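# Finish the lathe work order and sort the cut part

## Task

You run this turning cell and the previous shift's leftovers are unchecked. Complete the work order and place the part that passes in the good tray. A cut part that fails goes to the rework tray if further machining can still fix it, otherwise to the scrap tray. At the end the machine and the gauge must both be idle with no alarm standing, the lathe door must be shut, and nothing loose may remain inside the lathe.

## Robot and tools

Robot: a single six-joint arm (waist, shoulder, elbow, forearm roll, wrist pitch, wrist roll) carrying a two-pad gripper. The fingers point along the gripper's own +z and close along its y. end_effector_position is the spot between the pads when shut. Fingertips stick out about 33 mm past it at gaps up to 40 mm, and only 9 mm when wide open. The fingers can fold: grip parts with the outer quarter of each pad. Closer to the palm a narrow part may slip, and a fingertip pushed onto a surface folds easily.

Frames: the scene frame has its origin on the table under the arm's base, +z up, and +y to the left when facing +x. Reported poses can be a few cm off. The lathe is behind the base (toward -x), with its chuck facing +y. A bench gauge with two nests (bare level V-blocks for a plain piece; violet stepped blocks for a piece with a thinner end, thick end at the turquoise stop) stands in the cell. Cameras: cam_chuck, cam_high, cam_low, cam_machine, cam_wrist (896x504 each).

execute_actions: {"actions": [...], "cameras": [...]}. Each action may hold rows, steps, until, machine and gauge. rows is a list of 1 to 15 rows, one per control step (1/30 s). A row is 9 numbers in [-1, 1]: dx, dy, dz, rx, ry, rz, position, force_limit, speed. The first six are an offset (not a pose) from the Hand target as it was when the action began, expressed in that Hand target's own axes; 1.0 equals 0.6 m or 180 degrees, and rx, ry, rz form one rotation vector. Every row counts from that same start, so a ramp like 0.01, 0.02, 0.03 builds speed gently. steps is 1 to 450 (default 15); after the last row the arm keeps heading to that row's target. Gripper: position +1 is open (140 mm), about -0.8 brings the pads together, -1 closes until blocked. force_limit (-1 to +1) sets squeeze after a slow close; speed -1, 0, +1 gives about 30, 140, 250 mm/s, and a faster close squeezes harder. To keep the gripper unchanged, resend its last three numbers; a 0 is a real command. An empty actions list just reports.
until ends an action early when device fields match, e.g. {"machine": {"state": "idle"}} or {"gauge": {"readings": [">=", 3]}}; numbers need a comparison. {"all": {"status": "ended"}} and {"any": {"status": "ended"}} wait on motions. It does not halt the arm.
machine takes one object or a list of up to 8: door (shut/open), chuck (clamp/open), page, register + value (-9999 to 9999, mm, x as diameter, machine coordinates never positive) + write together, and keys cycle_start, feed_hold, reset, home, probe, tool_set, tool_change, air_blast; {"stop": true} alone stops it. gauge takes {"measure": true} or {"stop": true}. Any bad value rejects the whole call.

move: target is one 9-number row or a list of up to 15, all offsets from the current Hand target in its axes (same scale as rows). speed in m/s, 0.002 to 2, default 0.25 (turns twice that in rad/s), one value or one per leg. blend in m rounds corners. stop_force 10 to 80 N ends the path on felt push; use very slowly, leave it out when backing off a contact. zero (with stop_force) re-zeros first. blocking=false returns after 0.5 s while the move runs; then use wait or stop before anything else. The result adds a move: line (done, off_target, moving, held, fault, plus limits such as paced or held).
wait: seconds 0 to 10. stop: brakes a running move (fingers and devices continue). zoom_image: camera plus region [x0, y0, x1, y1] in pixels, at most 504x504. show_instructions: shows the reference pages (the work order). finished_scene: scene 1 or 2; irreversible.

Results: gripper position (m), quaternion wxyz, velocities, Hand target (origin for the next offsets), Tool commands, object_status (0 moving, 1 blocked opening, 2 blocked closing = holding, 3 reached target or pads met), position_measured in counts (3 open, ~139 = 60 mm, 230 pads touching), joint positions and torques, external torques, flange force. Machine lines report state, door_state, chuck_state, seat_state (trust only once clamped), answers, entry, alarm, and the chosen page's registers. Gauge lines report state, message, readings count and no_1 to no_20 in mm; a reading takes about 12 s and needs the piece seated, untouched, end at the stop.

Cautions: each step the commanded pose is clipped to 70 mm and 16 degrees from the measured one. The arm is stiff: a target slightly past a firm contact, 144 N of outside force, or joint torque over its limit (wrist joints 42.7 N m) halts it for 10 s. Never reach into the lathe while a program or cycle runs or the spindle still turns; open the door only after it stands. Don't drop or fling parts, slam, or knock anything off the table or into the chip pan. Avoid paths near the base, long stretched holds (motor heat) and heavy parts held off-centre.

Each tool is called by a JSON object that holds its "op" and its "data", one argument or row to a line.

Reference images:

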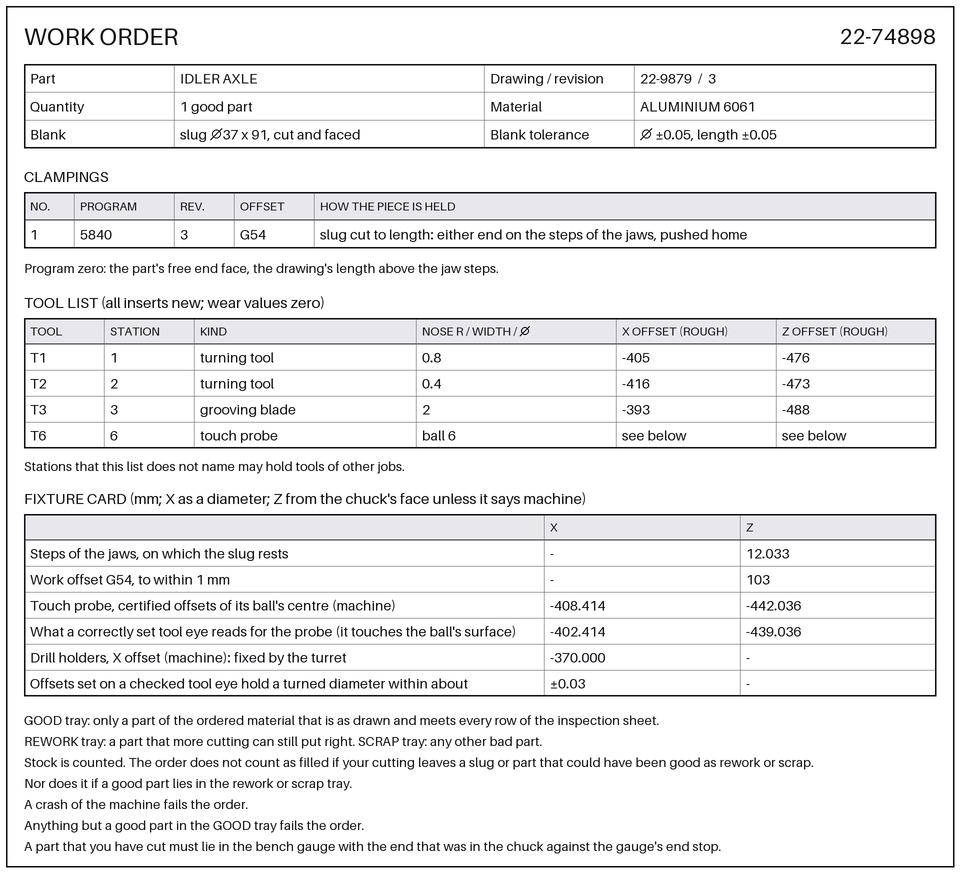

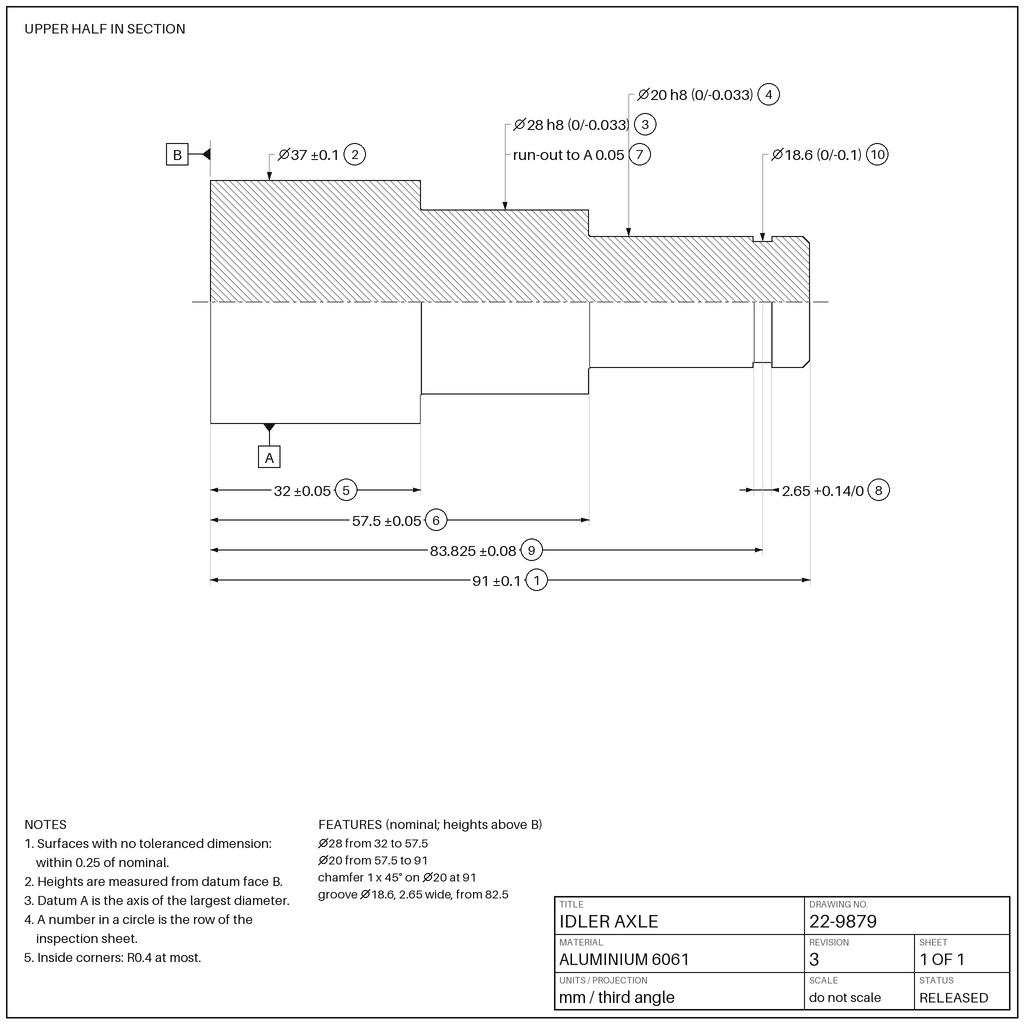

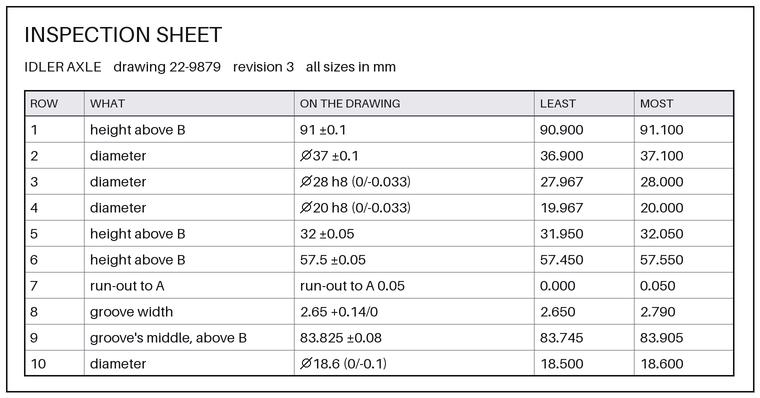

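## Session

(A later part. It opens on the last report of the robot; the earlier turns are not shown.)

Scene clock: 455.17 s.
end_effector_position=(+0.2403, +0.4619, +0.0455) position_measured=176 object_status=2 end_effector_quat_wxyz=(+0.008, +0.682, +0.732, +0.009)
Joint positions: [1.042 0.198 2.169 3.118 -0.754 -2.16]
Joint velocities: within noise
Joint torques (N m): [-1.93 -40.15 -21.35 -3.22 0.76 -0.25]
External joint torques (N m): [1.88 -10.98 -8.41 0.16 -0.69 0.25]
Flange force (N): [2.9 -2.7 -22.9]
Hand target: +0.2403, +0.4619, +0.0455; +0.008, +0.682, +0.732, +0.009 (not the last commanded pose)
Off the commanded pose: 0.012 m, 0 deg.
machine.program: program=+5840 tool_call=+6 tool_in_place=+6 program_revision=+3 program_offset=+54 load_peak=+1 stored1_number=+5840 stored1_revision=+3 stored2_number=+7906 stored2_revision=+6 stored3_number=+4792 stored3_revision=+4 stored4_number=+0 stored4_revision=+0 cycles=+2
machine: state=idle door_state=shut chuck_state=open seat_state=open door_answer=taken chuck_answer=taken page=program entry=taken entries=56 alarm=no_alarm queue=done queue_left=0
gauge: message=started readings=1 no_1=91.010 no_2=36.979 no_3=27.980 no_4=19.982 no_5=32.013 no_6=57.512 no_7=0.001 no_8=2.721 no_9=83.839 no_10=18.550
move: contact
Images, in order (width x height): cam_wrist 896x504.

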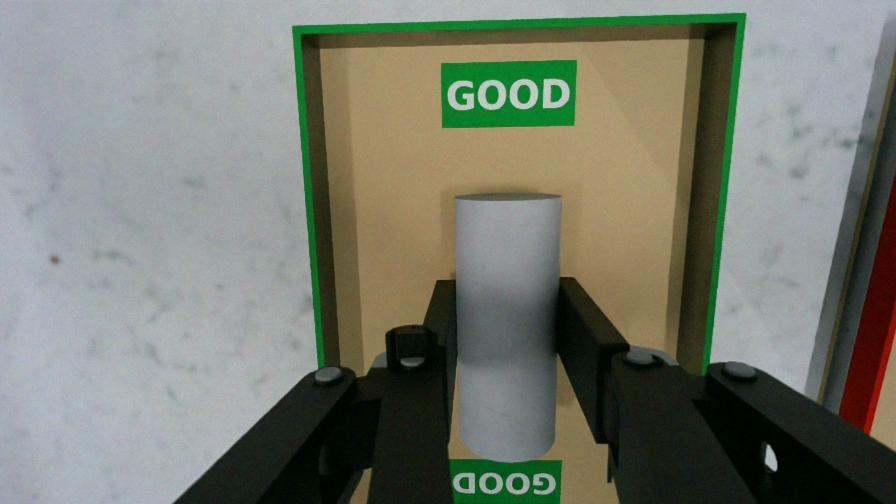

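{"op": "execute_actions", "data": {
  "actions": [
    {"rows":[[0,0,0,0,0,0,-0.1,-1,-1]],"steps":75}
  ],
  "cameras": []
}}

{"op": "move", "data": {
  "target": [0,0,-0.3,0,0,0,-0.1,-1,-1],
  "speed": 0.12,
  "cameras": ["cam_wrist","cam_machine"]
}}

Scene clock: 458.33 s.
end_effector_position=(+0.2403, +0.4619, +0.0455) position_measured=141 object_status=3 end_effector_quat_wxyz=(+0.008, +0.682, +0.732, +0.009)
Joint positions: [1.042 0.198 2.169 3.118 -0.754 -2.16]
Joint velocities: within noise
Joint torques (N m): [-1.91 -52.33 -28.99 -2.93 0.08 0.06]
External joint torques (N m): [1.89 1.48 -0.73 -0.13 -0.01 -0.06]
Flange force (N): [4.9 -1.3 1.5]
Hand target: +0.2403, +0.4619, +0.0455; +0.008, +0.682, +0.732, +0.009
Off the commanded pose: 0.000 m, 0 deg.
machine.program: program=+5840 tool_call=+6 tool_in_place=+6 program_revision=+3 program_offset=+54 load_peak=+1 stored1_number=+5840 stored1_revision=+3 stored2_number=+7906 stored2_revision=+6 stored3_number=+4792 stored3_revision=+4 stored4_number=+0 stored4_revision=+0 cycles=+2
machine: state=idle door_state=shut chuck_state=open seat_state=open door_answer=taken chuck_answer=taken page=program entry=taken entries=56 alarm=no_alarm queue=done queue_left=0
gauge: message=started readings=1 no_1=91.010 no_2=36.979 no_3=27.980 no_4=19.982 no_5=32.013 no_6=57.512 no_7=0.001 no_8=2.721 no_9=83.839 no_10=18.550
No camera images: "cameras" was empty.

Scene clock: 460.27 s.
end_effector_position=(+0.2359, +0.4616, +0.2254) position_measured=141 object_status=3 end_effector_quat_wxyz=(+0.008, +0.682, +0.732, +0.009)
Joint positions: [1.048 0.001 1.997 3.123 -1.123 -2.164]
Joint velocities: within noise
Joint torques (N m): [-1.63 -41.26 -37.78 -3.83 0.17 -0.02]
External joint torques (N m): [1.73 1.72 -1.01 -0.17 -0.1 0.02]
Flange force (N): [5.8 -0.6 -0.1]
Hand target: +0.2359, +0.4616, +0.2255; +0.008, +0.682, +0.732, +0.009
Off the commanded pose: 0.000 m, 0 deg.
machine.program: program=+5840 tool_call=+6 tool_in_place=+6 program_revision=+3 program_offset=+54 load_peak=+1 stored1_number=+5840 stored1_revision=+3 stored2_number=+7906 stored2_revision=+6 stored3_number=+4792 stored3_revision=+4 stored4_number=+0 stored4_revision=+0 cycles=+2
machine: state=idle door_state=shut chuck_state=open seat_state=open door_answer=taken chuck_answer=taken page=program entry=taken entries=56 alarm=no_alarm queue=done queue_left=0
gauge: message=started readings=1 no_1=91.010 no_2=36.979 no_3=27.980 no_4=19.982 no_5=32.013 no_6=57.512 no_7=0.001 no_8=2.721 no_9=83.839 no_10=18.550
move: done
Images, in order (width x height): cam_machine 896x504, cam_wrist 896x504.

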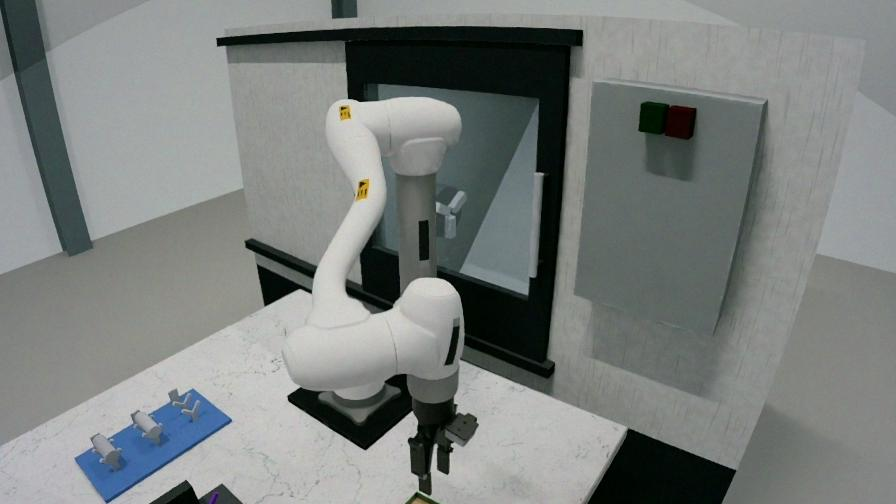

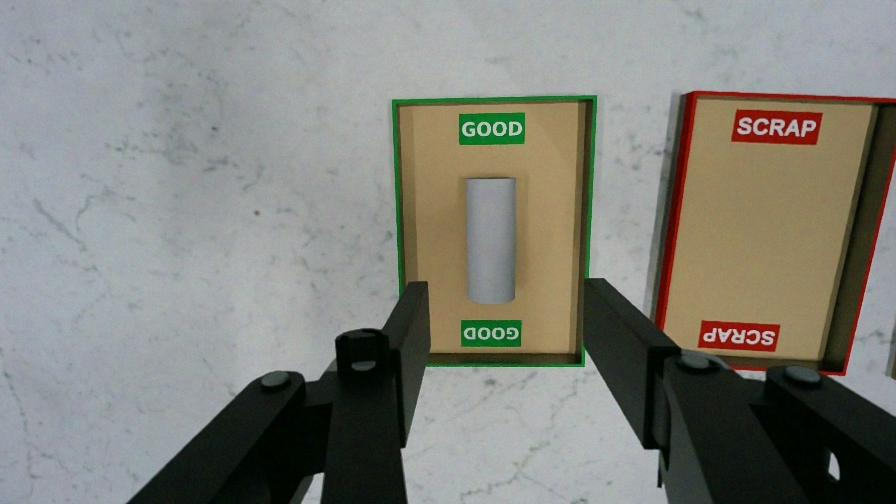

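{"op": "finished_scene", "data": {
  "scene": 2
}}

The scene is finished: the task was done.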